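# Toggle four panel switches A4, A5, B3, D4

## Task

Change the state of the four switches at positions A4, A5, B3 and D4, so that all of them end up correct; a single wrong switch at the end means failure. Row letters start at the row most distant from the robot, column numbers start at the robot's left side, and both labels are marked on the panel. A switch's lamp is on while the half it sits on is pressed down. Press the switches gently, not hard.

## Robot and tools

ROBOT. Two arms, left_arm and right_arm, each carrying a five-finger hand (left_arm a left hand, right_arm a right hand). Bases in the scene frame: left_arm at (+0.046, +0.377, -0.001) m, right_arm at (-0.031, -0.355, 0) m, turned slightly about z. Scene frame: origin at table-top height between the arms, +z up, +x out over the table, +y toward left_arm. A post stands behind the arms and a camera stand sits between them just behind the bases; do not hit either. Cameras: cam_high (896x504), cam_left_wrist and cam_right_wrist (672x504, fisheye).

FRAMES. Reported hand positions (m), orientations (quat_wxyz) and velocities are in each arm's own base frame. Offsets you send are along the axes of that arm's current Hand target. The hand point sits 0.05 m in front of the palm and 0.15 m from the wrist flange; its +z runs along the straight fingers, +y out of the palm, +x across the palm away from the thumb on the right hand, toward the thumb on the left hand. Straight fingers extend 0.06-0.07 m past the point along +z and lie 0.06 m behind it along -y. A bracket on the little-finger side of the wrist can strike things. Printed positions may be off by a few cm.

THE 28-NUMBER ROW. Every action row and every move target is one flat list of 28 numbers, each in [-1, 1], covering both arms even if only one moves: left dx, dy, dz, rx, ry, rz; left little, ring, middle, index, thumb_bend, thumb_turn; left force_limit, speed; then the same 14 for the right arm. The six pose numbers are an offset (not a pose) from that arm's Hand target at the start of the action or move; 1.0 equals 0.6 m for dx-dz and 180 degrees for rx-rz, the three rotation numbers forming one rotation vector. Sending all six as 0 asks nothing new of that arm. Finger numbers are absolute targets: +1 open/straight, -1 curled; thumb_turn +1 beside the palm, -1 in front of it. force_limit maps -1..+1 to about 0-10 N at the fingertip (0-15 N for the thumb motors); speed rises from near zero at -1 to full at +0.48 and above. There is no 'keep as is' value for the hand: repeat the last eight hand numbers you actually sent, or, before any, the hand_measured values plus hand_force_limit and hand_speed. For pressing switches, a fist or a single extended finger works; keep fingers clear of the other hand.

TOOLS.
execute_actions(actions, cameras): actions is a list of actions, each a table of up to 15 rows (one row per 1/30 s step; a short table repeats its last row to fill 15). All rows of an action count from the same starting Hand target, so repeating an offset in a new action moves the arm further. Images return only when actions is [] or cameras names them.
move(target, speed, blend, stop_force, zero, blocking, cameras): drives each hand point in a straight line toward the offset given by target (one row, or up to 15 rows, all measured from the same starting Hand targets). speed in m/s, 0.002-3.6, default 0.25. blend in m rounds corners of a list. stop_force in N, 3-120, ends an arm's path when push against its motion exceeds that value; ideal for touching a switch: approach slowly (about 0.005 m/s) with a small stop_force. zero (default true) re-zeroes the force reading first. blocking=false returns early; not allowed with stop_force. A move is capped at 10 s and does not avoid obstacles. The result adds a move: line (done, off_target, moving, held, fault) and limits (paced = pose clipped, held = steps withheld).
wait(seconds): lets time pass, 0-3600.
stop(): brakes a running move.
zoom_image(camera, region): enlarges [x0, y0, x1, y1] of the latest image of cam_high, cam_left_wrist or cam_right_wrist, at most 504x504.
show_instructions(): shows the reference pages.
zero_wrist_force(arm): arm is left_arm or right_arm; subtracts the current wrist reading from later ones.
finished_scene(scene): ends the scene (scene is 1 or omitted); irreversible.

RESULTS. Each result gives per arm: end_effector_position, orientation, velocities (omitted while joints are still), Hand target (the last commanded pose after clipping; next offsets start here), joint positions and torques, Wrist force and Wrist torque in the hand's axes plus the peak since last shown, and for the hands hand_measured, hand_stopped_by (moving, target, force, stalled, fault) and hand_load_n, in the motor order above. A hand point often stops short of its Hand target; send the remaining distance as an offset if needed. Orientation commands are clipped to within 32 degrees of the current one per step.

AVOID. Hard presses on switches; a target well beyond a firm contact (arms are stiff and can fault); collisions between the arms (can end the scene); bringing a wrist near its own base axis (the move is refused or the elbow swings); knocking anything off the table. Forces near 150 N on any arm part, or excessive joint torque, trigger a 10 s fault stop. Long stretched or pushing poses heat motors and can cause a stop. To end a push, command the target back past the hand point. Check each lamp with the cameras before finishing.

Each tool is called as name(argument=value, ...), one argument or row to a line, values as JSON.

Reference images:

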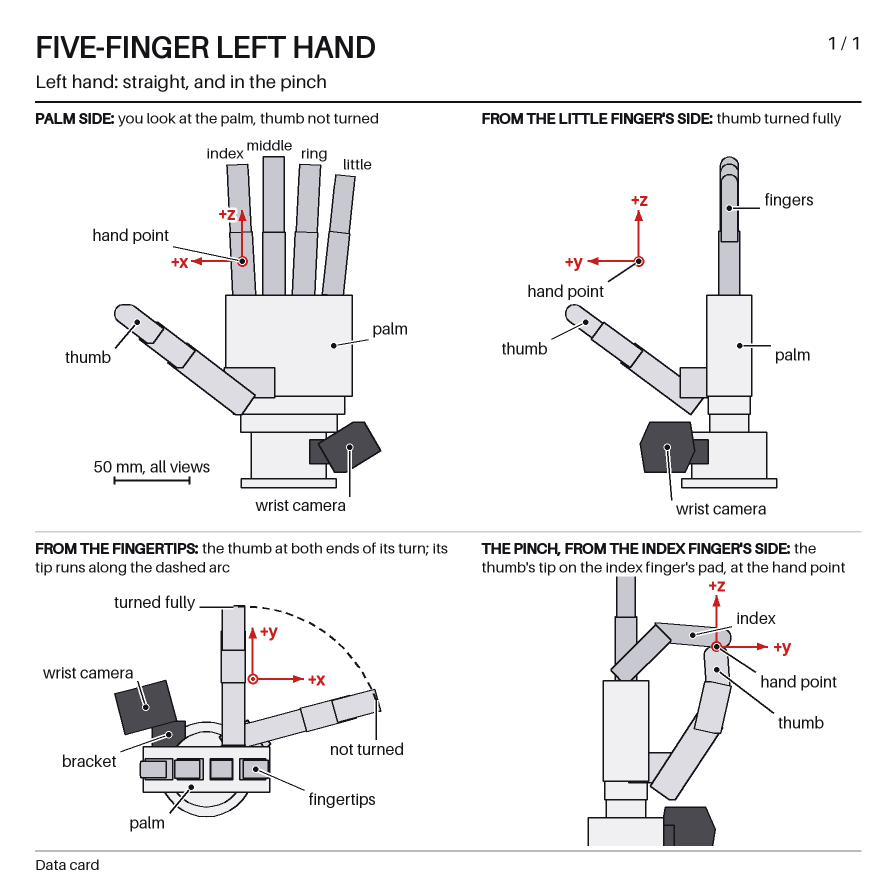

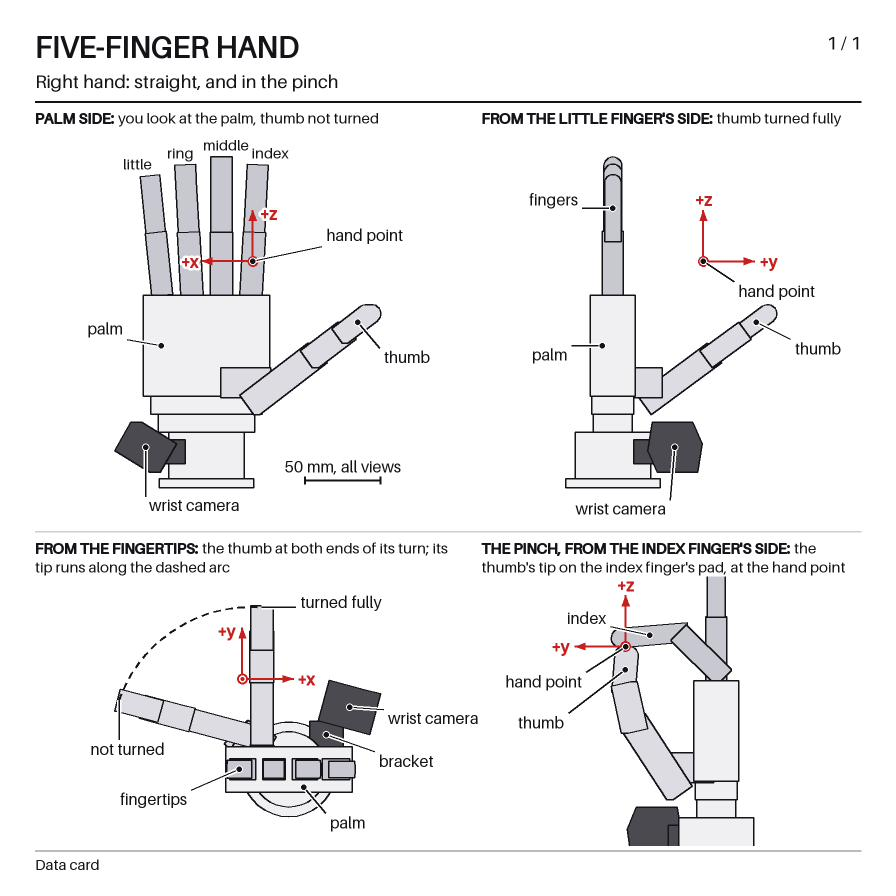

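## Session

execute_actions(
  actions=[],
)

Scene clock: 0.00 s.
left_arm: end_effector_position=(-0.0036, -0.2640, +0.1253) hand_measured=(+1.000, +1.000, +1.000, +1.000, +1.000, +1.000) hand_load_n=(+0.0, +0.0, +0.0, +0.0, +0.0, +0.0) hand_stopped_by=(target, target, target, target, target, target) hand_force_limit=0.00 hand_speed=-0.80 end_effector_quat_wxyz=(+0.050, +0.894, +0.442, +0.055) | right_arm: end_effector_position=(+0.1750, +0.1036, +0.2485) hand_measured=(+1.000, +1.000, +1.000, +1.000, +1.000, +1.000) hand_load_n=(+0.0, +0.0, +0.0, +0.0, +0.0, +0.0) hand_stopped_by=(target, target, target, target, target, target) hand_force_limit=0.00 hand_speed=-0.80 end_effector_quat_wxyz=(-0.066, -0.598, +0.744, -0.291)
Joint positions: left_arm=[1.691 -1.576 -2.158 2.22 -1.708 -0.795] | right_arm=[0.342 -1.727 1.947 1.274 2.172 -2.607]
Joint velocities: within noise
Joint torques (N m): no reading
Wrist force (N): no reading
Wrist torque (N m): no reading
Wrist force, peak (N): no reading
Hand target: left_arm -0.0036, -0.2640, +0.1253; +0.050, +0.894, +0.442, +0.055 | right_arm +0.1750, +0.1036, +0.2485; -0.066, -0.598, +0.744, -0.291

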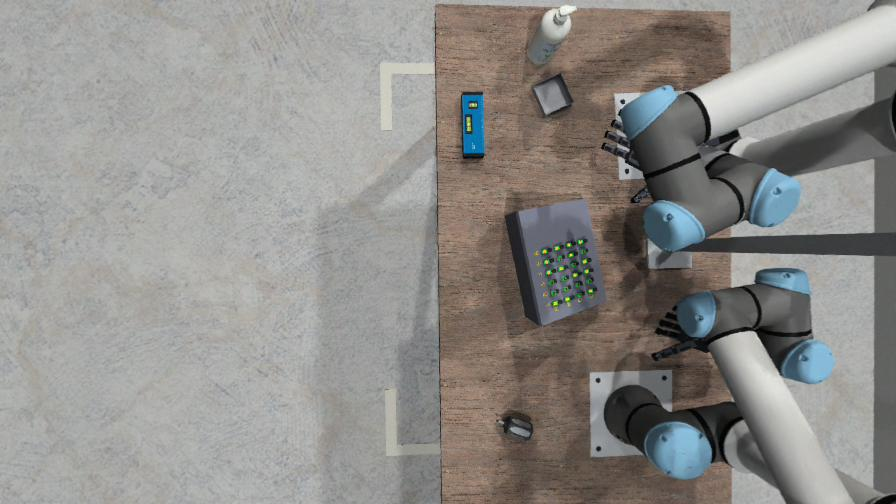

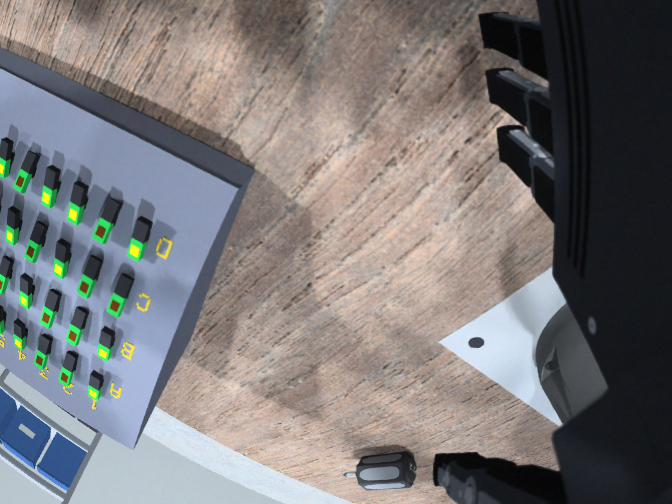

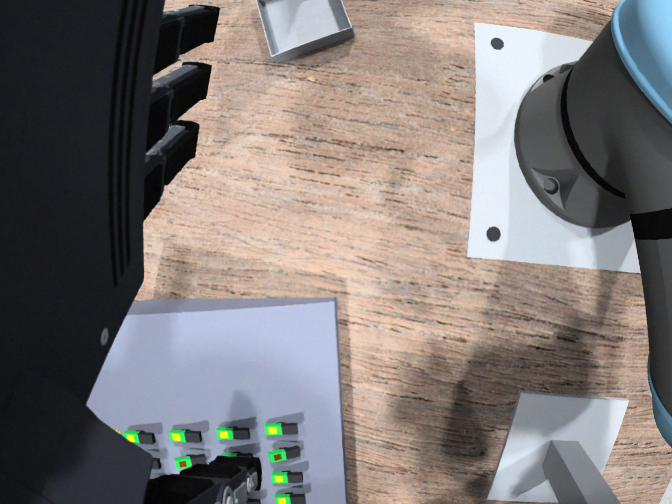

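zoom_image(
  camera="cam_high",
  region=[500, 190, 620, 330],
)

zoom_image(
  camera="cam_left_wrist",
  region=[0, 100, 260, 460],
)

zoom_image(
  camera="cam_right_wrist",
  region=[80, 280, 380, 504],
)

Scaled by 3.600 from the camera's image (finer frame: 1280x720).

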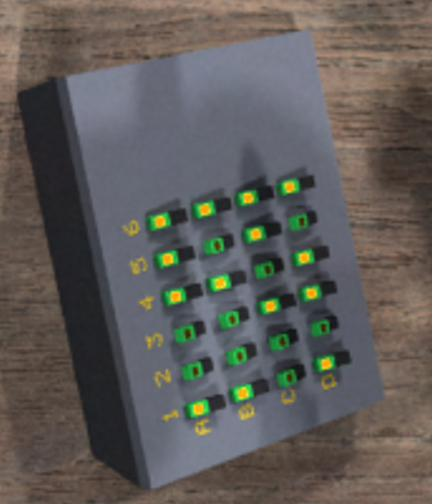

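Scaled by 1.400 from the camera's image (finer frame: 960x720).

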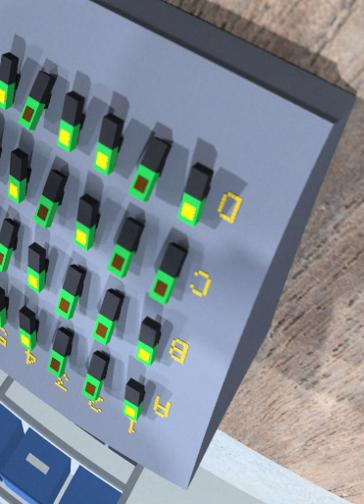

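Scaled by 1.680 from the camera's image (finer frame: 960x720).

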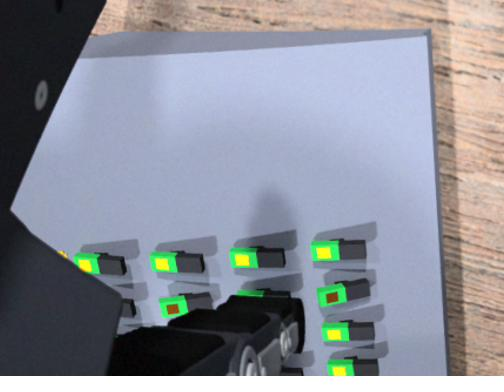

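move(
  target=[0,0,0,0,0,0,1,1,1,1,1,1,0,-0.8,-0.324,-0.0152,-0.154,0.0438,-0.192,-0.0751,-1,-1,-1,1,1,1,0,0],
  speed=0.2,
  cameras=["all"],
)

Scene clock: 118.87 s.
left_arm: end_effector_position=(-0.0036, -0.2640, +0.1253) hand_measured=(+1.000, +1.000, +1.000, +1.000, +1.000, +1.000) hand_load_n=(+0.0, +0.0, +0.0, +0.0, +0.0, +0.0) hand_stopped_by=(target, target, target, target, target, target) hand_force_limit=0.00 hand_speed=-0.80 end_effector_quat_wxyz=(+0.050, +0.894, +0.442, +0.055) | right_arm: end_effector_position=(+0.2140, +0.3151, +0.2410) hand_measured=(-1.000, -1.000, -1.000, +1.000, +1.000, +1.000) hand_load_n=(+0.0, +0.0, +0.0, +0.0, +0.0, +0.0) hand_stopped_by=(target, target, target, target, target, target) hand_force_limit=0.00 hand_speed=0.00 end_effector_quat_wxyz=(-0.164, +0.742, -0.634, +0.141)
Joint positions: left_arm=[1.691 -1.576 -2.158 2.22 -1.708 -0.795] | right_arm=[0.6 -1.574 1.716 1.03 1.753 -2.735]
Joint torques (N m): left_arm=[0.57 16.7 17.01 -2.17 -0.13 0.15] | right_arm=[12.19 -4.01 -28.24 -0.64 -1.61 -1.54]
Wrist force (N): left_arm=[-0.1 0.2 -0.2] | right_arm=[0.5 0.8 -0.4]
Wrist torque (N m): left_arm=[0.03 0.01 -0.02] | right_arm=[0.19 0.02 0.16]
Wrist force, peak (N): left_arm=[-0.3 0.5 0.2] | right_arm=[0.9 0.7 -0.9]
Hand target: left_arm -0.0036, -0.2640, +0.1253; +0.050, +0.894, +0.442, +0.055 | right_arm +0.2140, +0.3153, +0.2410; -0.165, +0.742, -0.634, +0.140
Off the commanded pose: left_arm 0.000 m, 0 deg | right_arm 0.000 m, 0 deg.
move: done

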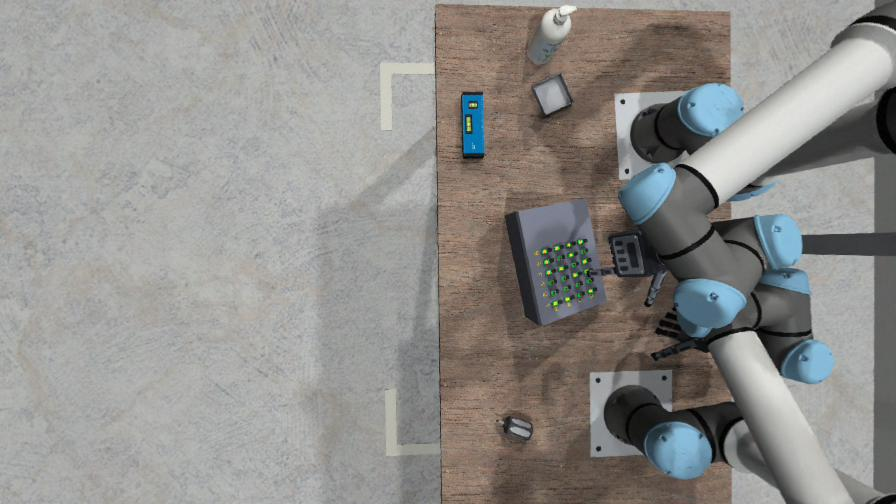

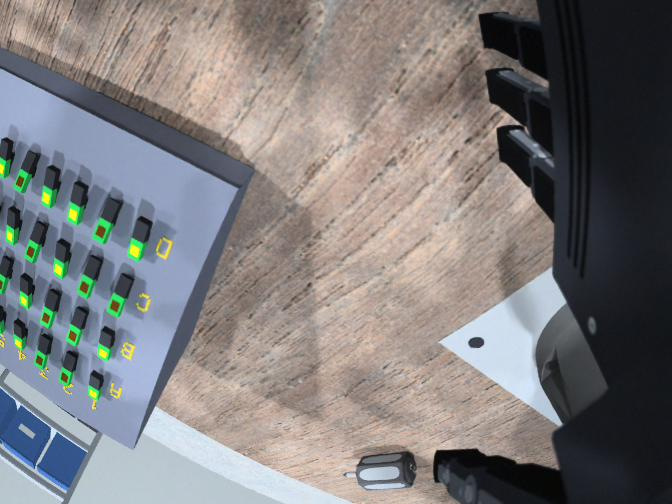

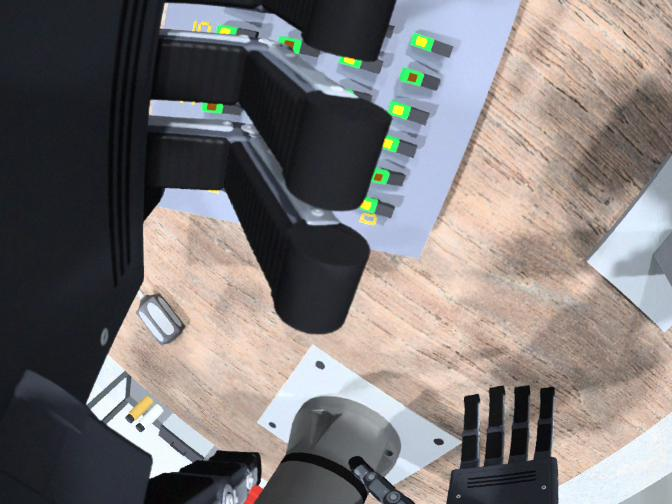

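zoom_image(
  camera="cam_high",
  region=[530, 220, 630, 320],
)

zoom_image(
  camera="cam_left_wrist",
  region=[0, 40, 260, 460],
)

Scaled by 5.040 from the camera's image (finer frame: 1280x720).

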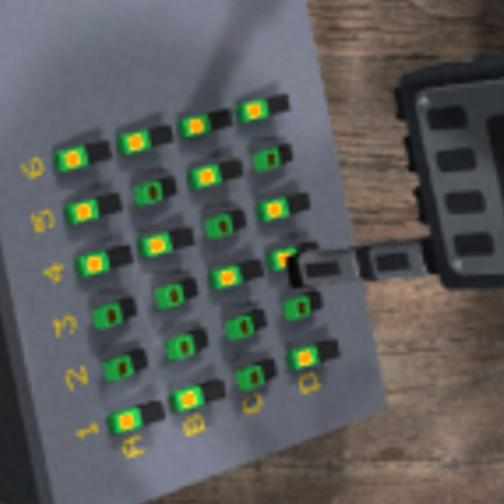

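Scaled by 1.200 from the camera's image (finer frame: 960x720).

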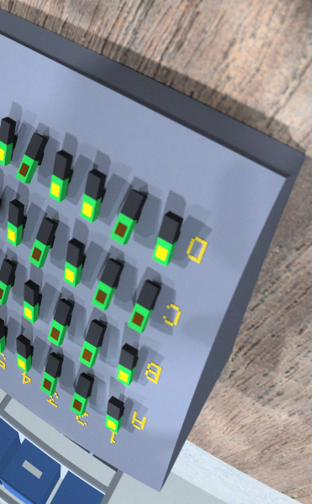

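move(
  target=[
    [0,0,0,0,0,0,1,1,1,1,1,1,0,-0.8,0.25,0,0,0,0,0,-1,-1,-1,1,1,1,0,0],
    [0.0867,0.0998,-0.116,0.0045,0.0115,-0.0824,1,1,1,1,1,1,0,-0.8,0.25,0,0,0,0,0,-1,-1,-1,1,1,1,0,0],
    [0.2205,0.1715,-0.0987,0.0105,0.0268,-0.1923,1,1,1,1,1,1,0,-0.8,0.25,0,0,0,0,0,-1,-1,-1,1,1,1,0,0],
    [0.4097,0.19,-0.0858,0.018,0.046,-0.3297,1,1,1,1,1,1,0,-0.8,0.25,0,0,0,0,0,-1,-1,-1,1,1,1,0,0],
  ],
  speed=0.22,
  blend=[0.01,0.03,0.03,0],
  cameras=["cam_high"],
)

Scene clock: 257.93 s.
left_arm: end_effector_position=(+0.2266, -0.1351, +0.2054) hand_measured=(+1.000, +1.000, +1.000, +1.000, +1.000, +1.000) hand_load_n=(-0.5, +0.0, +0.0, +0.0, +0.0, -0.5) hand_stopped_by=(target, target, target, target, target, target) hand_force_limit=0.00 hand_speed=-0.80 end_effector_quat_wxyz=(+0.016, +0.553, +0.830, +0.073) | right_arm: end_effector_position=(+0.2375, +0.1671, +0.2410) hand_measured=(-1.000, -1.000, -1.000, +1.000, +1.000, +1.000) hand_load_n=(+0.0, +0.0, +0.0, +0.0, +0.0, +0.0) hand_stopped_by=(target, target, target, target, target, target) hand_force_limit=0.00 hand_speed=0.00 end_effector_quat_wxyz=(-0.165, +0.742, -0.634, +0.140)
Joint positions: left_arm=[2.737 -1.476 -2.022 1.985 -1.709 -0.796] | right_arm=[-0.025 -1.835 1.932 1.044 1.494 -3.306]
Joint torques (N m): left_arm=[10.5 3.04 29.55 -0.01 1.74 2.19] | right_arm=[-10.91 -20.84 -5.27 3.8 -2.03 -1.7]
Wrist force (N): left_arm=[-0.2 0.2 -0.1] | right_arm=[0.0 0.7 0.1]
Wrist torque (N m): left_arm=[0.01 0.03 -0.06] | right_arm=[0.13 0.05 0.16]
Wrist force, peak (N): left_arm=[-0.4 -0.6 0.6] | right_arm=[0.9 0.8 -0.4]
Hand target: left_arm +0.2267, -0.1350, +0.2054; +0.016, +0.553, +0.830, +0.073 | right_arm +0.2375, +0.1671, +0.2410; -0.165, +0.742, -0.634, +0.140
Off the commanded pose: left_arm 0.000 m, 0 deg | right_arm 0.000 m, 0 deg.
move: done

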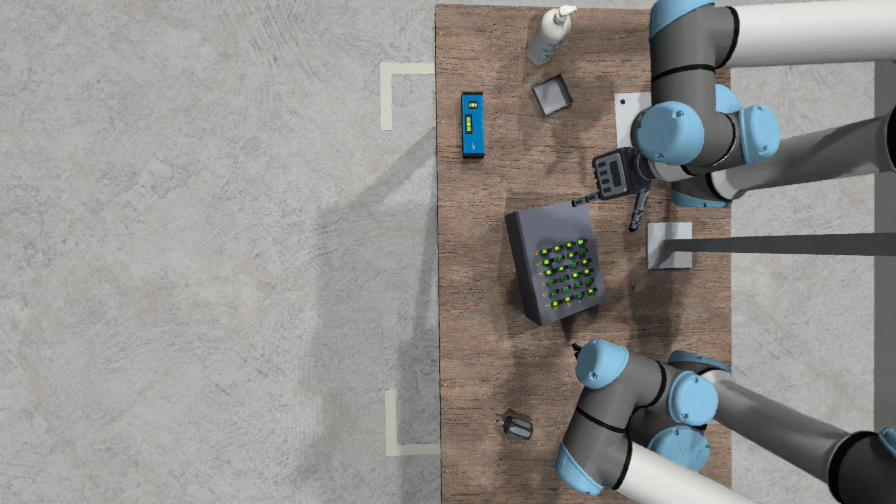

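move(
  target=[0,0,0,0,0,0,1,1,1,1,1,1,0,-0.8,-0.2332,0.2152,0.122,0,0,0,-1,-1,-1,1,1,1,0,0],
  speed=0.18,
  cameras=["all"],
)

zoom_image(
  camera="cam_high",
  region=[530, 220, 630, 320],
)

Scene clock: 268.50 s.
left_arm: end_effector_position=(+0.2267, -0.1350, +0.2054) hand_measured=(+1.000, +1.000, +1.000, +1.000, +1.000, +1.000) hand_load_n=(+0.0, +0.0, +0.0, +0.0, +0.0, +0.0) hand_stopped_by=(target, target, target, target, target, target) hand_force_limit=0.00 hand_speed=-0.80 end_effector_quat_wxyz=(+0.016, +0.553, +0.830, +0.073) | right_arm: end_effector_position=(+0.1306, +0.2919, +0.1202) hand_measured=(-1.000, -1.000, -1.000, +1.000, +1.000, +1.000) hand_load_n=(+0.0, -0.5, +0.0, +0.0, +0.0, +0.0) hand_stopped_by=(target, target, target, target, target, target) hand_force_limit=0.00 hand_speed=0.00 end_effector_quat_wxyz=(-0.165, +0.742, -0.634, +0.140)
Joint positions: left_arm=[2.737 -1.476 -2.022 1.985 -1.709 -0.796] | right_arm=[0.725 -1.63 2.101 0.725 1.8 -2.617]
Joint torques (N m): left_arm=[10.44 5.32 28.88 -0.1 1.64 2.16] | right_arm=[11.54 -1.38 -27.57 -0.61 2.1 1.13]
Wrist force (N): left_arm=[-0.1 0.4 -0.2] | right_arm=[-0.2 0.2 -0.4]
Wrist torque (N m): left_arm=[0.04 0.03 -0.06] | right_arm=[0.07 0.16 0.00]
Wrist force, peak (N): left_arm=[-0.4 0.2 -0.4] | right_arm=[-0.5 1.1 -0.3]
Hand target: left_arm +0.2267, -0.1350, +0.2054; +0.016, +0.553, +0.830, +0.073 | right_arm +0.1305, +0.2919, +0.1201; -0.165, +0.742, -0.634, +0.140
Off the commanded pose: left_arm 0.000 m, 0 deg | right_arm 0.000 m, 0 deg.
move: done

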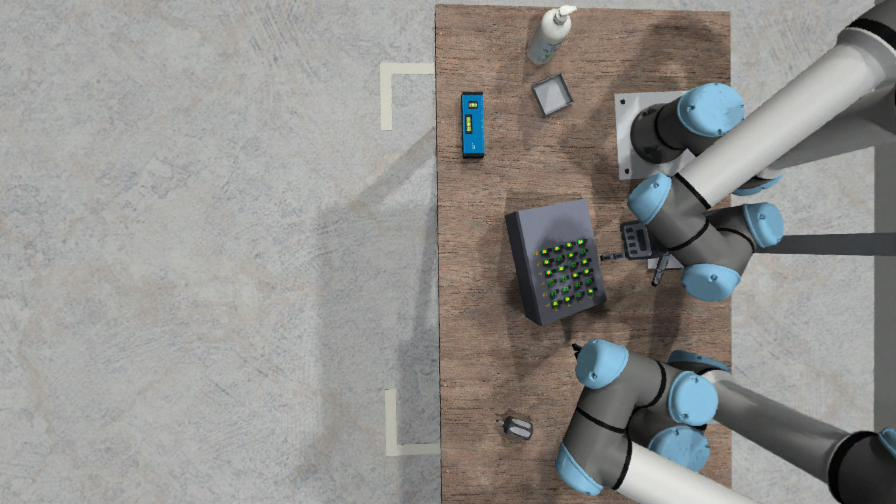

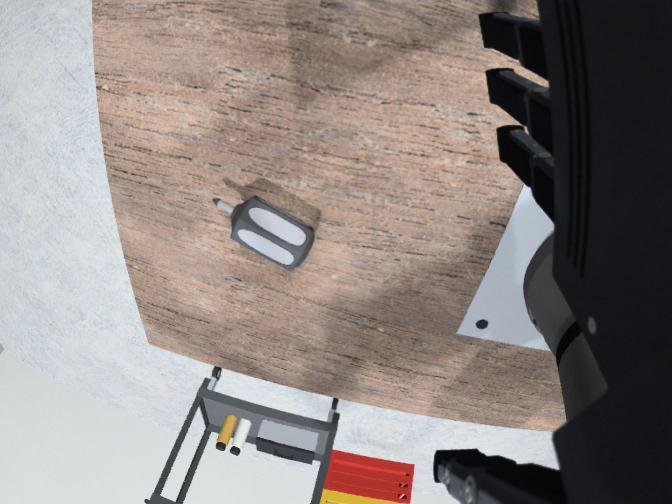

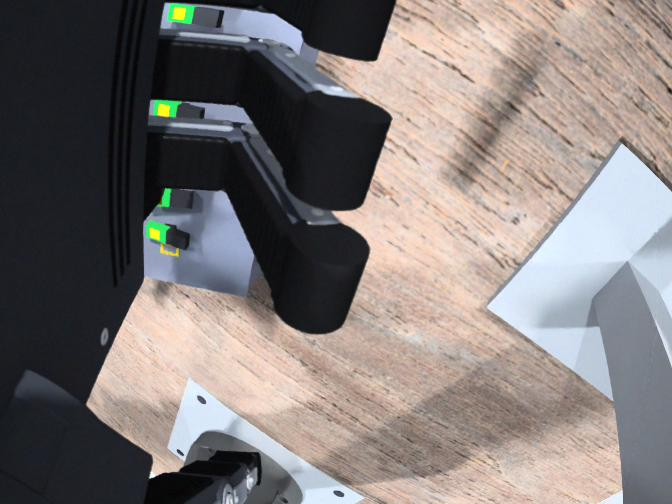

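Scaled by 5.040 from the camera's image (finer frame: 1280x720).

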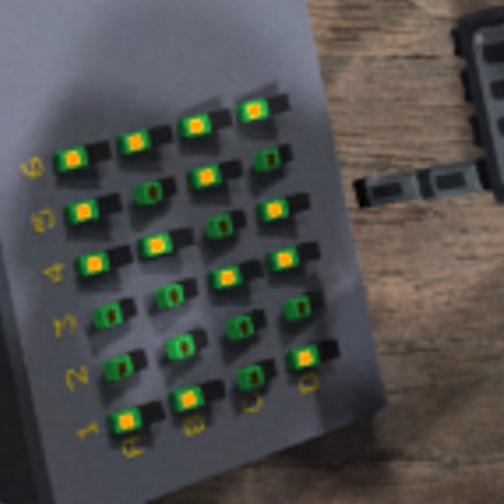

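move(
  target=[0,0,0,0,0,0,1,1,1,1,1,1,0,-0.8,0,0,0.03,0,0,0,-1,-1,-1,1,1,1,0,0],
  speed=0.03,
  stop_force=4,
  cameras=["cam_high"],
)

zoom_image(
  camera="cam_high",
  region=[560, 230, 620, 290],
)

Scene clock: 314.70 s.
left_arm: end_effector_position=(+0.2267, -0.1350, +0.2054) hand_measured=(+1.000, +1.000, +1.000, +1.000, +1.000, +1.000) hand_load_n=(+0.0, +0.0, +0.0, +0.0, +0.0, +0.0) hand_stopped_by=(target, target, target, target, target, target) hand_force_limit=0.00 hand_speed=-0.80 end_effector_quat_wxyz=(+0.016, +0.553, +0.830, +0.073) | right_arm: end_effector_position=(+0.1381, +0.2931, +0.1038) hand_measured=(-1.000, -1.000, -1.000, +1.000, +1.000, +1.000) hand_load_n=(+0.0, +0.0, +0.5, +0.0, +0.0, +0.0) hand_stopped_by=(target, target, target, target, target, target) hand_force_limit=0.00 hand_speed=0.00 end_effector_quat_wxyz=(-0.165, +0.742, -0.634, +0.140)
Joint positions: left_arm=[2.737 -1.476 -2.022 1.985 -1.709 -0.796] | right_arm=[0.708 -1.599 2.118 0.674 1.794 -2.633]
Joint torques (N m): left_arm=[10.13 10.27 27.44 -0.57 1.54 2.12] | right_arm=[-12.89 -1.14 -2.91 -0.97 -1.56 -1.61]
Wrist force (N): left_arm=[-0.4 0.2 -0.4] | right_arm=[-0.2 0.5 -0.4]
Wrist torque (N m): left_arm=[0.03 0.06 -0.07] | right_arm=[0.12 0.15 0.09]
Wrist force, peak (N): left_arm=[-0.2 0.3 -0.5] | right_arm=[-0.4 0.8 -0.4]
Hand target: left_arm +0.2267, -0.1350, +0.2054; +0.016, +0.553, +0.830, +0.073 | right_arm +0.1381, +0.2931, +0.1038; -0.165, +0.742, -0.634, +0.140
Off the commanded pose: left_arm 0.000 m, 0 deg | right_arm 0.000 m, 0 deg.
move: done

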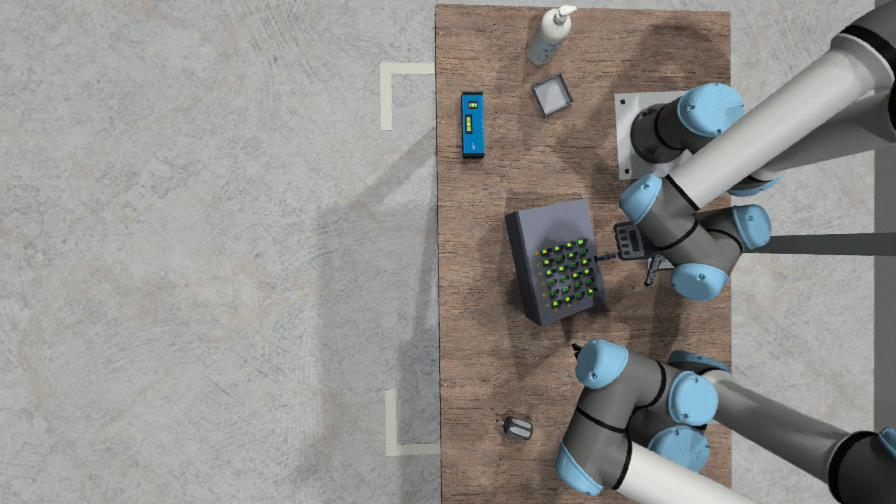

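Scaled by 8.400 from the camera's image (finer frame: 1280x720).

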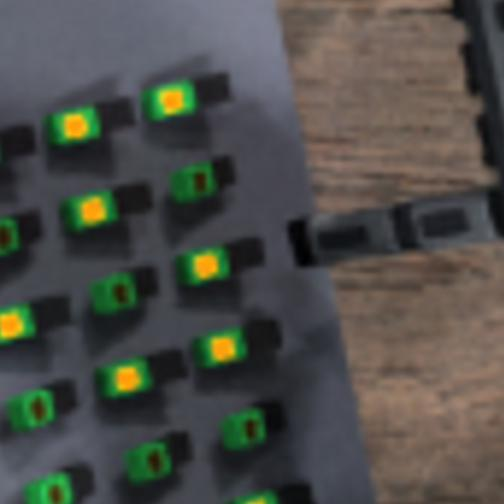

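move(
  target=[0,0,0,0,0,0,1,1,1,1,1,1,0,-0.8,-0.0045,0,0.02,0,0,0,-1,-1,-1,1,1,1,0,0],
  speed=0.02,
  stop_force=4,
  cameras=["cam_high"],
)

zoom_image(
  camera="cam_high",
  region=[560, 230, 620, 290],
)

Scene clock: 328.97 s.
left_arm: end_effector_position=(+0.2267, -0.1350, +0.2054) hand_measured=(+1.000, +1.000, +1.000, +1.000, +1.000, +1.000) hand_load_n=(+0.0, +0.0, +0.0, +0.0, +0.0, +0.0) hand_stopped_by=(target, target, target, target, target, target) hand_force_limit=0.00 hand_speed=-0.80 end_effector_quat_wxyz=(+0.016, +0.553, +0.830, +0.073) | right_arm: end_effector_position=(+0.1426, +0.2966, +0.0929) hand_measured=(-1.000, -1.000, -1.000, +1.000, +1.000, +1.000) hand_load_n=(+0.0, +0.0, +0.0, -1.0, +0.0, +0.0) hand_stopped_by=(target, target, target, target, target, target) hand_force_limit=0.00 hand_speed=0.00 end_effector_quat_wxyz=(-0.165, +0.742, -0.634, +0.140)
Joint positions: left_arm=[2.737 -1.476 -2.022 1.985 -1.709 -0.796] | right_arm=[0.707 -1.571 2.123 0.641 1.793 -2.634]
Joint torques (N m): left_arm=[9.13 14.54 26.28 -0.81 1.48 1.96] | right_arm=[-12.14 -0.79 -3.89 -1.16 -1.39 -1.59]
Wrist force (N): left_arm=[-0.3 0.2 -0.4] | right_arm=[0.0 2.0 -2.7]
Wrist torque (N m): left_arm=[0.03 0.04 -0.06] | right_arm=[0.36 0.18 0.12]
Wrist force, peak (N): left_arm=[-0.2 0.3 -0.5] | right_arm=[0.0 1.3 -3.3]
Hand target: left_arm +0.2267, -0.1350, +0.2054; +0.016, +0.553, +0.830, +0.073 | right_arm +0.1426, +0.2966, +0.0929; -0.165, +0.742, -0.634, +0.140
Off the commanded pose: left_arm 0.000 m, 0 deg | right_arm 0.000 m, 0 deg.
move: done

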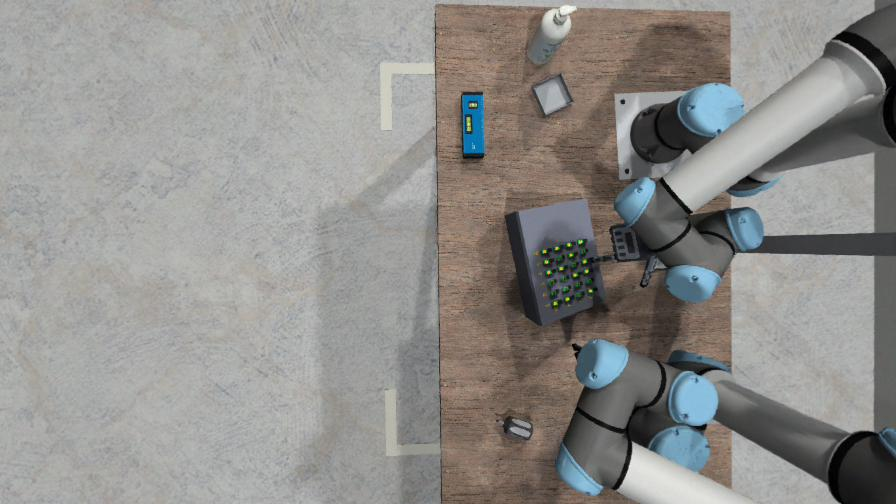

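Scaled by 8.400 from the camera's image (finer frame: 1280x720).

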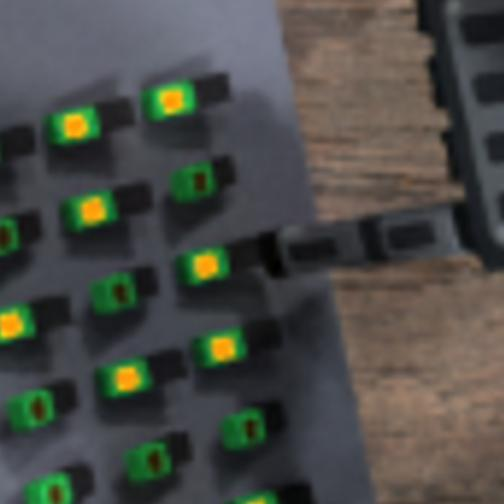

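move(
  target=[
    [0,0,0,0,0,0,1,1,1,1,1,1,0,-0.8,0,0,-0.02,0,0,0,-1,-1,-1,1,1,1,0,0],
    [0,0,0,0,0,0,1,1,1,1,1,1,0,-0.8,0,-0.0133,-0.02,0,0,0,-1,-1,-1,1,1,1,0,0],
  ],
  speed=0.05,
  cameras=["cam_high"],
)

zoom_image(
  camera="cam_high",
  region=[560, 230, 620, 290],
)

Scene clock: 345.73 s.
left_arm: end_effector_position=(+0.2267, -0.1350, +0.2054) hand_measured=(+1.000, +1.000, +1.000, +1.000, +1.000, +1.000) hand_load_n=(+0.0, +0.0, +0.5, +0.0, +0.0, +0.0) hand_stopped_by=(target, target, target, target, target, target) hand_force_limit=0.00 hand_speed=-0.80 end_effector_quat_wxyz=(+0.016, +0.553, +0.830, +0.073) | right_arm: end_effector_position=(+0.1446, +0.2969, +0.1071) hand_measured=(-1.000, -1.000, -1.000, +1.000, +1.000, +1.000) hand_load_n=(+0.0, +0.0, +0.0, +0.0, +0.0, +0.0) hand_stopped_by=(target, target, target, target, target, target) hand_force_limit=0.00 hand_speed=0.00 end_effector_quat_wxyz=(-0.165, +0.742, -0.634, +0.140)
Joint positions: left_arm=[2.737 -1.476 -2.022 1.985 -1.709 -0.796] | right_arm=[0.703 -1.588 2.097 0.682 1.792 -2.638]
Joint torques (N m): left_arm=[9.63 18.77 24.11 -0.97 1.48 1.89] | right_arm=[-12.99 -1.8 -28.61 3.78 -1.67 -1.39]
Wrist force (N): left_arm=[-0.3 0.0 -0.2] | right_arm=[-0.1 0.6 0.0]
Wrist torque (N m): left_arm=[-0.01 0.06 -0.06] | right_arm=[0.11 0.13 0.11]
Wrist force, peak (N): left_arm=[-0.4 0.5 -0.4] | right_arm=[0.2 1.3 -3.5]
Hand target: left_arm +0.2267, -0.1350, +0.2054; +0.016, +0.553, +0.830, +0.073 | right_arm +0.1448, +0.2969, +0.1072; -0.165, +0.742, -0.634, +0.140
Off the commanded pose: left_arm 0.000 m, 0 deg | right_arm 0.000 m, 0 deg.
move: done

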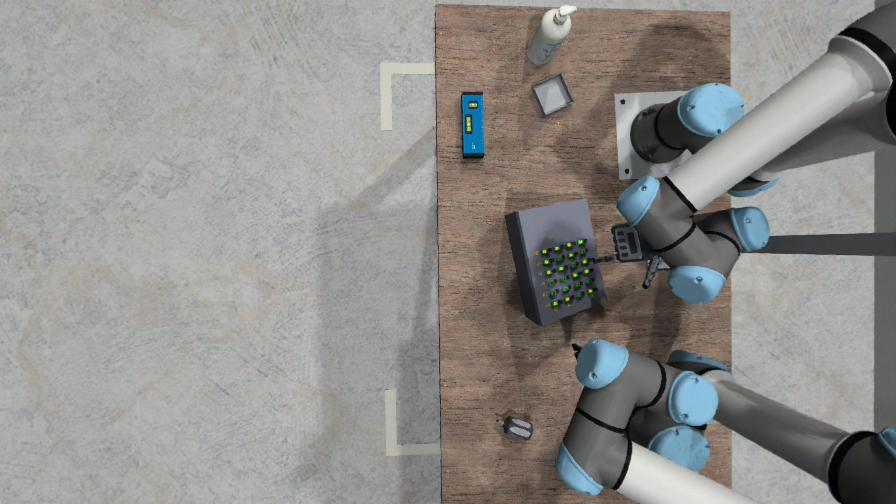

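Scaled by 8.400 from the camera's image (finer frame: 1280x720).

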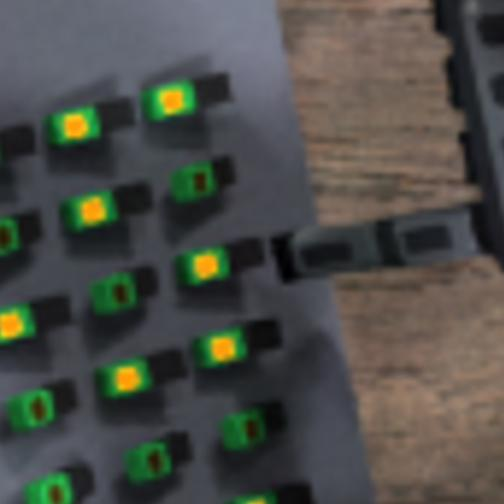

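move(
  target=[0,0,0,0,0,0,1,1,1,1,1,1,0,-0.8,0.0017,0,0.033,0,0,0,-1,-1,-1,1,1,1,0,0],
  speed=0.015,
  stop_force=5,
  cameras=["cam_high"],
)

zoom_image(
  camera="cam_high",
  region=[560, 230, 620, 290],
)

Scene clock: 357.27 s.
left_arm: end_effector_position=(+0.2267, -0.1350, +0.2054) hand_measured=(+1.000, +1.000, +1.000, +1.000, +1.000, +1.000) hand_load_n=(+0.0, +0.0, +0.0, +0.0, +0.0, +0.0) hand_stopped_by=(target, target, target, target, target, target) hand_force_limit=0.00 hand_speed=-0.80 end_effector_quat_wxyz=(+0.016, +0.553, +0.830, +0.073) | right_arm: end_effector_position=(+0.1508, +0.2971, +0.0944) hand_measured=(-1.000, -1.000, -1.000, +1.000, +1.000, +1.000) hand_load_n=(+0.0, +0.0, +0.0, +0.0, +0.0, +0.0) hand_stopped_by=(target, target, target, target, target, target) hand_force_limit=0.00 hand_speed=0.00 end_effector_quat_wxyz=(-0.165, +0.742, -0.634, +0.140)
Joint positions: left_arm=[2.737 -1.476 -2.022 1.985 -1.709 -0.796] | right_arm=[0.687 -1.565 2.111 0.642 1.786 -2.653]
Joint torques (N m): left_arm=[8.6 23.22 23.02 -1.28 1.43 1.85] | right_arm=[10.12 -29.18 -25.38 3.61 2.42 1.13]
Wrist force (N): left_arm=[-0.3 0.0 -0.2] | right_arm=[-1.0 1.5 -5.7]
Wrist torque (N m): left_arm=[0.01 0.05 -0.06] | right_arm=[0.52 0.16 0.02]
Wrist force, peak (N): left_arm=[-0.2 0.3 -0.5] | right_arm=[-1.9 0.9 -19.8]
Hand target: left_arm +0.2267, -0.1350, +0.2054; +0.016, +0.553, +0.830, +0.073 | right_arm +0.1508, +0.2971, +0.0944; -0.165, +0.742, -0.634, +0.140 (not the last commanded pose)
Off the commanded pose: left_arm 0.000 m, 0 deg | right_arm 0.006 m, 0 deg.
move: contact (right_arm)

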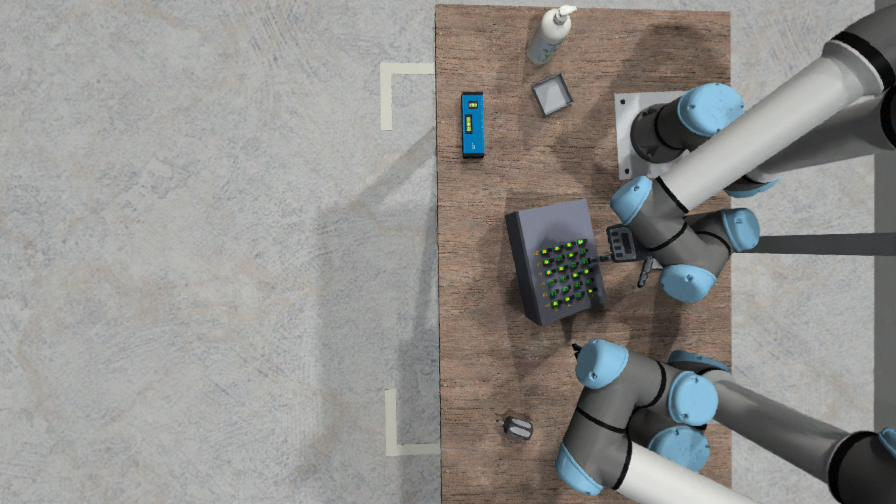

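Scaled by 8.400 from the camera's image (finer frame: 1280x720).

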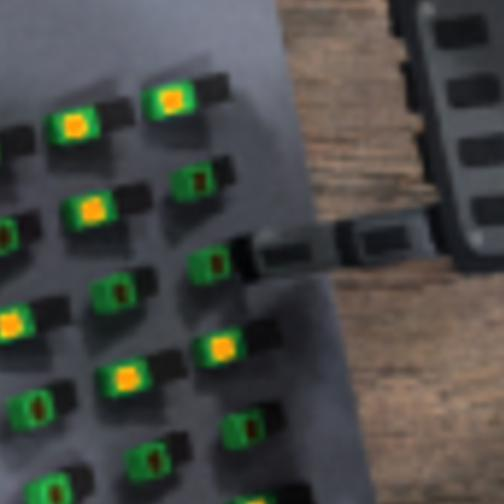

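move(
  target=[
    [0,0,0,0,0,0,1,1,1,1,1,1,0,-0.8,0,0,-0.06,0,0,0,-1,-1,-1,1,1,1,0,0],
    [0,0,0,0,0,0,1,1,1,1,1,1,0,-0.8,0.0038,-0.2,-0.0577,0,0,0,-1,-1,-1,1,1,1,0,0],
  ],
  speed=0.12,
  blend=[0.01,0],
  cameras=["cam_high"],
)

zoom_image(
  camera="cam_high",
  region=[530, 230, 610, 310],
)

Scene clock: 383.13 s.
left_arm: end_effector_position=(+0.2267, -0.1350, +0.2054) hand_measured=(+1.000, +1.000, +1.000, +1.000, +1.000, +1.000) hand_load_n=(+0.0, +0.0, +0.0, +0.0, +0.0, +0.0) hand_stopped_by=(target, target, target, target, target, target) hand_force_limit=0.00 hand_speed=-0.80 end_effector_quat_wxyz=(+0.016, +0.553, +0.830, +0.073) | right_arm: end_effector_position=(+0.2440, +0.3095, +0.1764) hand_measured=(-1.000, -1.000, -1.000, +1.000, +1.000, +1.000) hand_load_n=(+0.0, +0.0, +0.0, +0.0, +0.0, -0.5) hand_stopped_by=(target, target, target, target, target, target) hand_force_limit=0.00 hand_speed=0.00 end_effector_quat_wxyz=(-0.165, +0.742, -0.634, +0.140)
Joint positions: left_arm=[2.737 -1.476 -2.022 1.985 -1.709 -0.796] | right_arm=[0.531 -1.51 1.817 0.855 1.726 -2.8]
Joint torques (N m): left_arm=[8.68 23.39 20.94 -1.65 1.23 1.82] | right_arm=[-13.13 -7.89 -28.56 3.68 -1.86 -1.49]
Wrist force (N): left_arm=[-0.2 0.1 -0.2] | right_arm=[0.3 1.0 0.2]
Wrist torque (N m): left_arm=[0.02 0.04 -0.06] | right_arm=[0.16 0.01 0.16]
Wrist force, peak (N): left_arm=[-0.3 0.2 -0.5] | right_arm=[-1.2 -0.2 -7.1]
Hand target: left_arm +0.2267, -0.1350, +0.2054; +0.016, +0.553, +0.830, +0.073 | right_arm +0.2441, +0.3096, +0.1765; -0.165, +0.742, -0.634, +0.140
Off the commanded pose: left_arm 0.000 m, 0 deg | right_arm 0.000 m, 0 deg.
move: done

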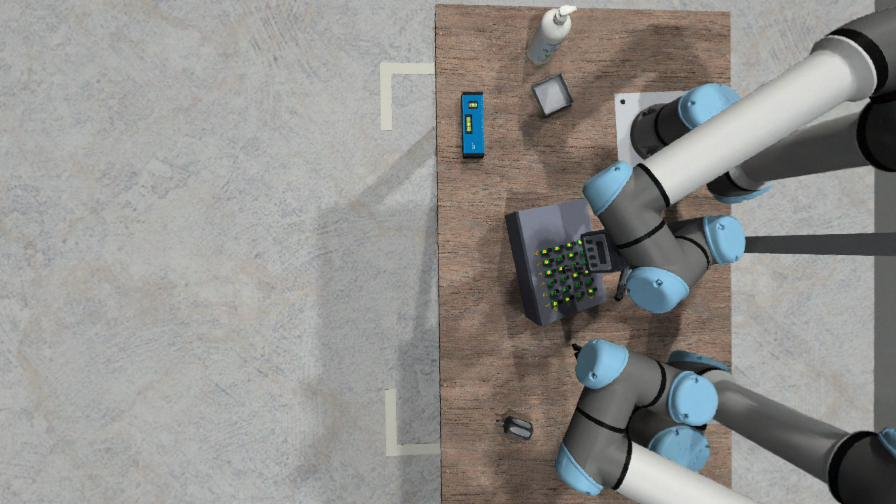

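Scaled by 6.300 from the camera's image (finer frame: 1280x720).

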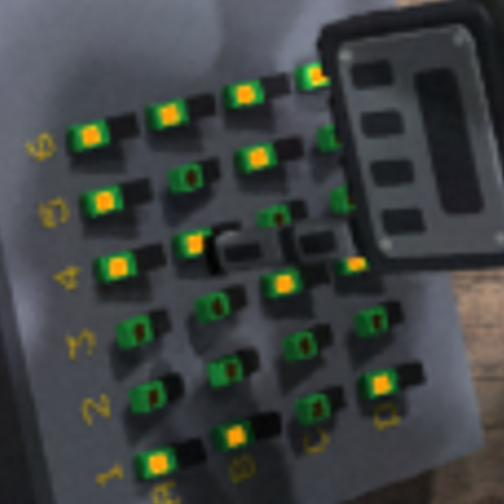

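move(
  target=[0,0,0,0,0,0,1,1,1,1,1,1,0,-0.8,0,0,0.03,0,0,0,-1,-1,-1,1,1,1,0,0],
  speed=0.04,
  stop_force=4,
  cameras=["cam_high"],
)

zoom_image(
  camera="cam_high",
  region=[530, 240, 590, 300],
)

Scene clock: 396.83 s.
left_arm: end_effector_position=(+0.2267, -0.1350, +0.2054) hand_measured=(+1.000, +1.000, +1.000, +1.000, +1.000, +1.000) hand_load_n=(+0.0, +0.0, +0.0, +0.0, +0.0, +0.0) hand_stopped_by=(target, target, target, target, target, target) hand_force_limit=0.00 hand_speed=-0.80 end_effector_quat_wxyz=(+0.016, +0.553, +0.830, +0.073) | right_arm: end_effector_position=(+0.2516, +0.3108, +0.1602) hand_measured=(-1.000, -1.000, -1.000, +1.000, +1.000, +1.000) hand_load_n=(+0.0, +0.0, +0.0, +0.0, +0.0, +0.0) hand_stopped_by=(target, target, target, target, target, target) hand_force_limit=0.00 hand_speed=0.00 end_effector_quat_wxyz=(-0.165, +0.742, -0.634, +0.140)
Joint positions: left_arm=[2.737 -1.476 -2.022 1.985 -1.709 -0.796] | right_arm=[0.522 -1.484 1.832 0.812 1.722 -2.808]
Joint torques (N m): left_arm=[8.42 23.07 19.7 -2.03 1.21 1.72] | right_arm=[-13.32 -7.49 -4.54 -0.93 -1.84 -1.47]
Wrist force (N): left_arm=[-0.3 -0.1 -0.4] | right_arm=[0.2 0.8 -0.1]
Wrist torque (N m): left_arm=[-0.02 0.04 -0.05] | right_arm=[0.15 0.03 0.16]
Wrist force, peak (N): left_arm=[-0.4 0.3 -0.4] | right_arm=[0.3 1.4 0.0]
Hand target: left_arm +0.2267, -0.1350, +0.2054; +0.016, +0.553, +0.830, +0.073 | right_arm +0.2516, +0.3108, +0.1602; -0.165, +0.742, -0.634, +0.140
Off the commanded pose: left_arm 0.000 m, 0 deg | right_arm 0.000 m, 0 deg.
move: done

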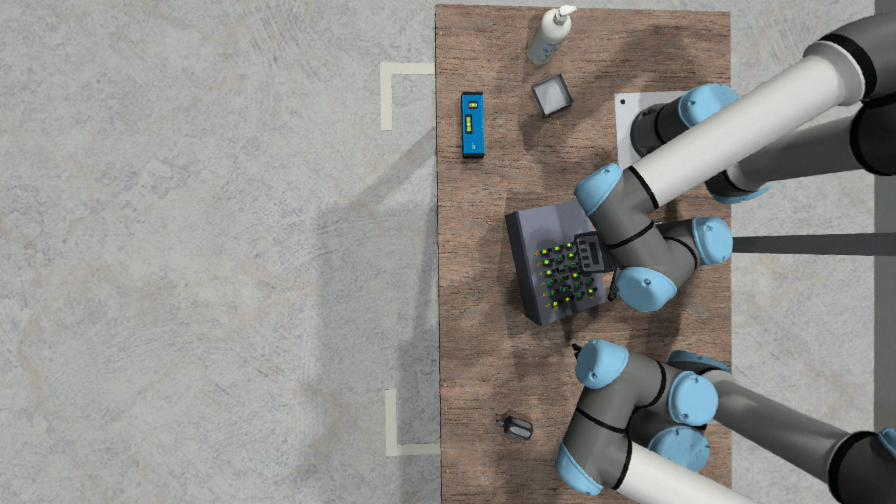

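Scaled by 8.400 from the camera's image (finer frame: 1280x720).

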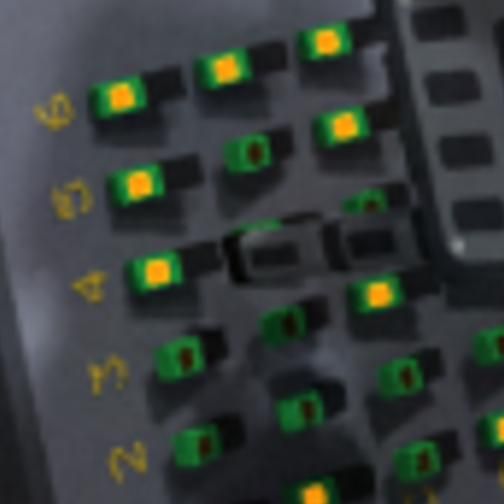

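move(
  target=[0,0,0,0,0,0,1,1,1,1,1,1,0,-0.8,0,0,0.036,0,0,0,-1,-1,-1,1,1,1,0,0],
  speed=0.008,
  stop_force=3.5,
  cameras=["cam_high"],
)

zoom_image(
  camera="cam_high",
  region=[530, 240, 590, 300],
)

Scene clock: 407.73 s.
left_arm: end_effector_position=(+0.2267, -0.1350, +0.2054) hand_measured=(+1.000, +1.000, +1.000, +1.000, +1.000, +1.000) hand_load_n=(+0.0, +0.0, +0.0, +0.0, +0.0, +0.0) hand_stopped_by=(target, target, target, target, target, target) hand_force_limit=0.00 hand_speed=-0.80 end_effector_quat_wxyz=(+0.016, +0.553, +0.830, +0.073) | right_arm: end_effector_position=(+0.2560, +0.3115, +0.1506) hand_measured=(-1.000, -1.000, -1.000, +1.000, +1.000, +1.000) hand_load_n=(+0.5, +0.0, +0.5, +0.0, +0.0, +0.0) hand_stopped_by=(target, target, target, target, target, target) hand_force_limit=0.00 hand_speed=0.00 end_effector_quat_wxyz=(-0.165, +0.742, -0.634, +0.140)
Joint positions: left_arm=[2.737 -1.476 -2.022 1.985 -1.709 -0.796] | right_arm=[0.517 -1.468 1.84 0.787 1.72 -2.813]
Joint torques (N m): left_arm=[8.79 22.82 17.55 -2.35 1.09 1.67] | right_arm=[9.72 -34.33 -26.92 3.34 2.39 0.81]
Wrist force (N): left_arm=[-0.3 0.1 -0.2] | right_arm=[-0.3 1.5 -2.8]
Wrist torque (N m): left_arm=[0.01 0.05 -0.07] | right_arm=[0.35 0.07 0.13]
Wrist force, peak (N): left_arm=[-0.5 0.3 -0.3] | right_arm=[-1.4 -0.4 -5.9]
Hand target: left_arm +0.2267, -0.1350, +0.2054; +0.016, +0.553, +0.830, +0.073 | right_arm +0.2560, +0.3115, +0.1506; -0.165, +0.742, -0.634, +0.140 (not the last commanded pose)
Off the commanded pose: left_arm 0.000 m, 0 deg | right_arm 0.011 m, 0 deg.
move: contact (right_arm)

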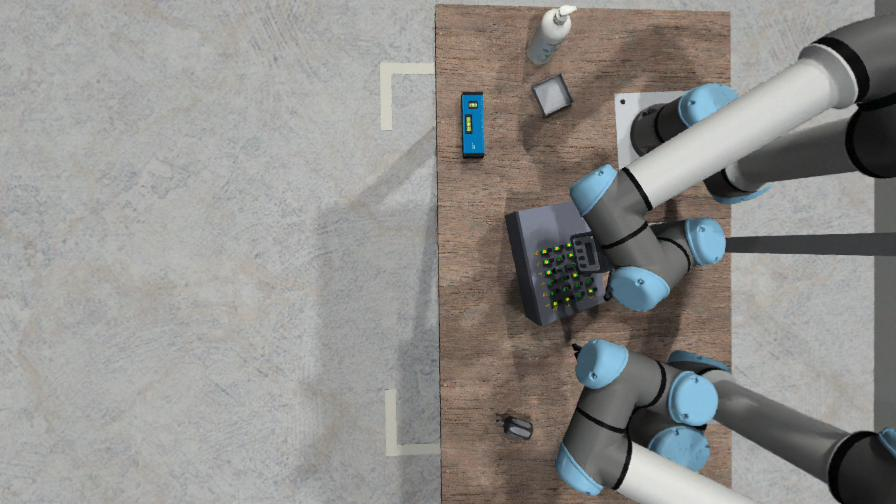

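Scaled by 8.400 from the camera's image (finer frame: 1280x720).

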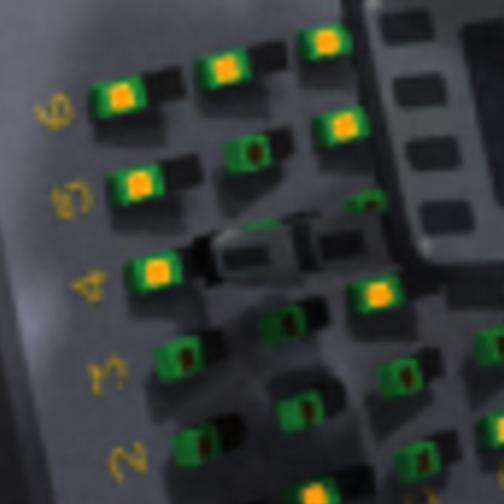

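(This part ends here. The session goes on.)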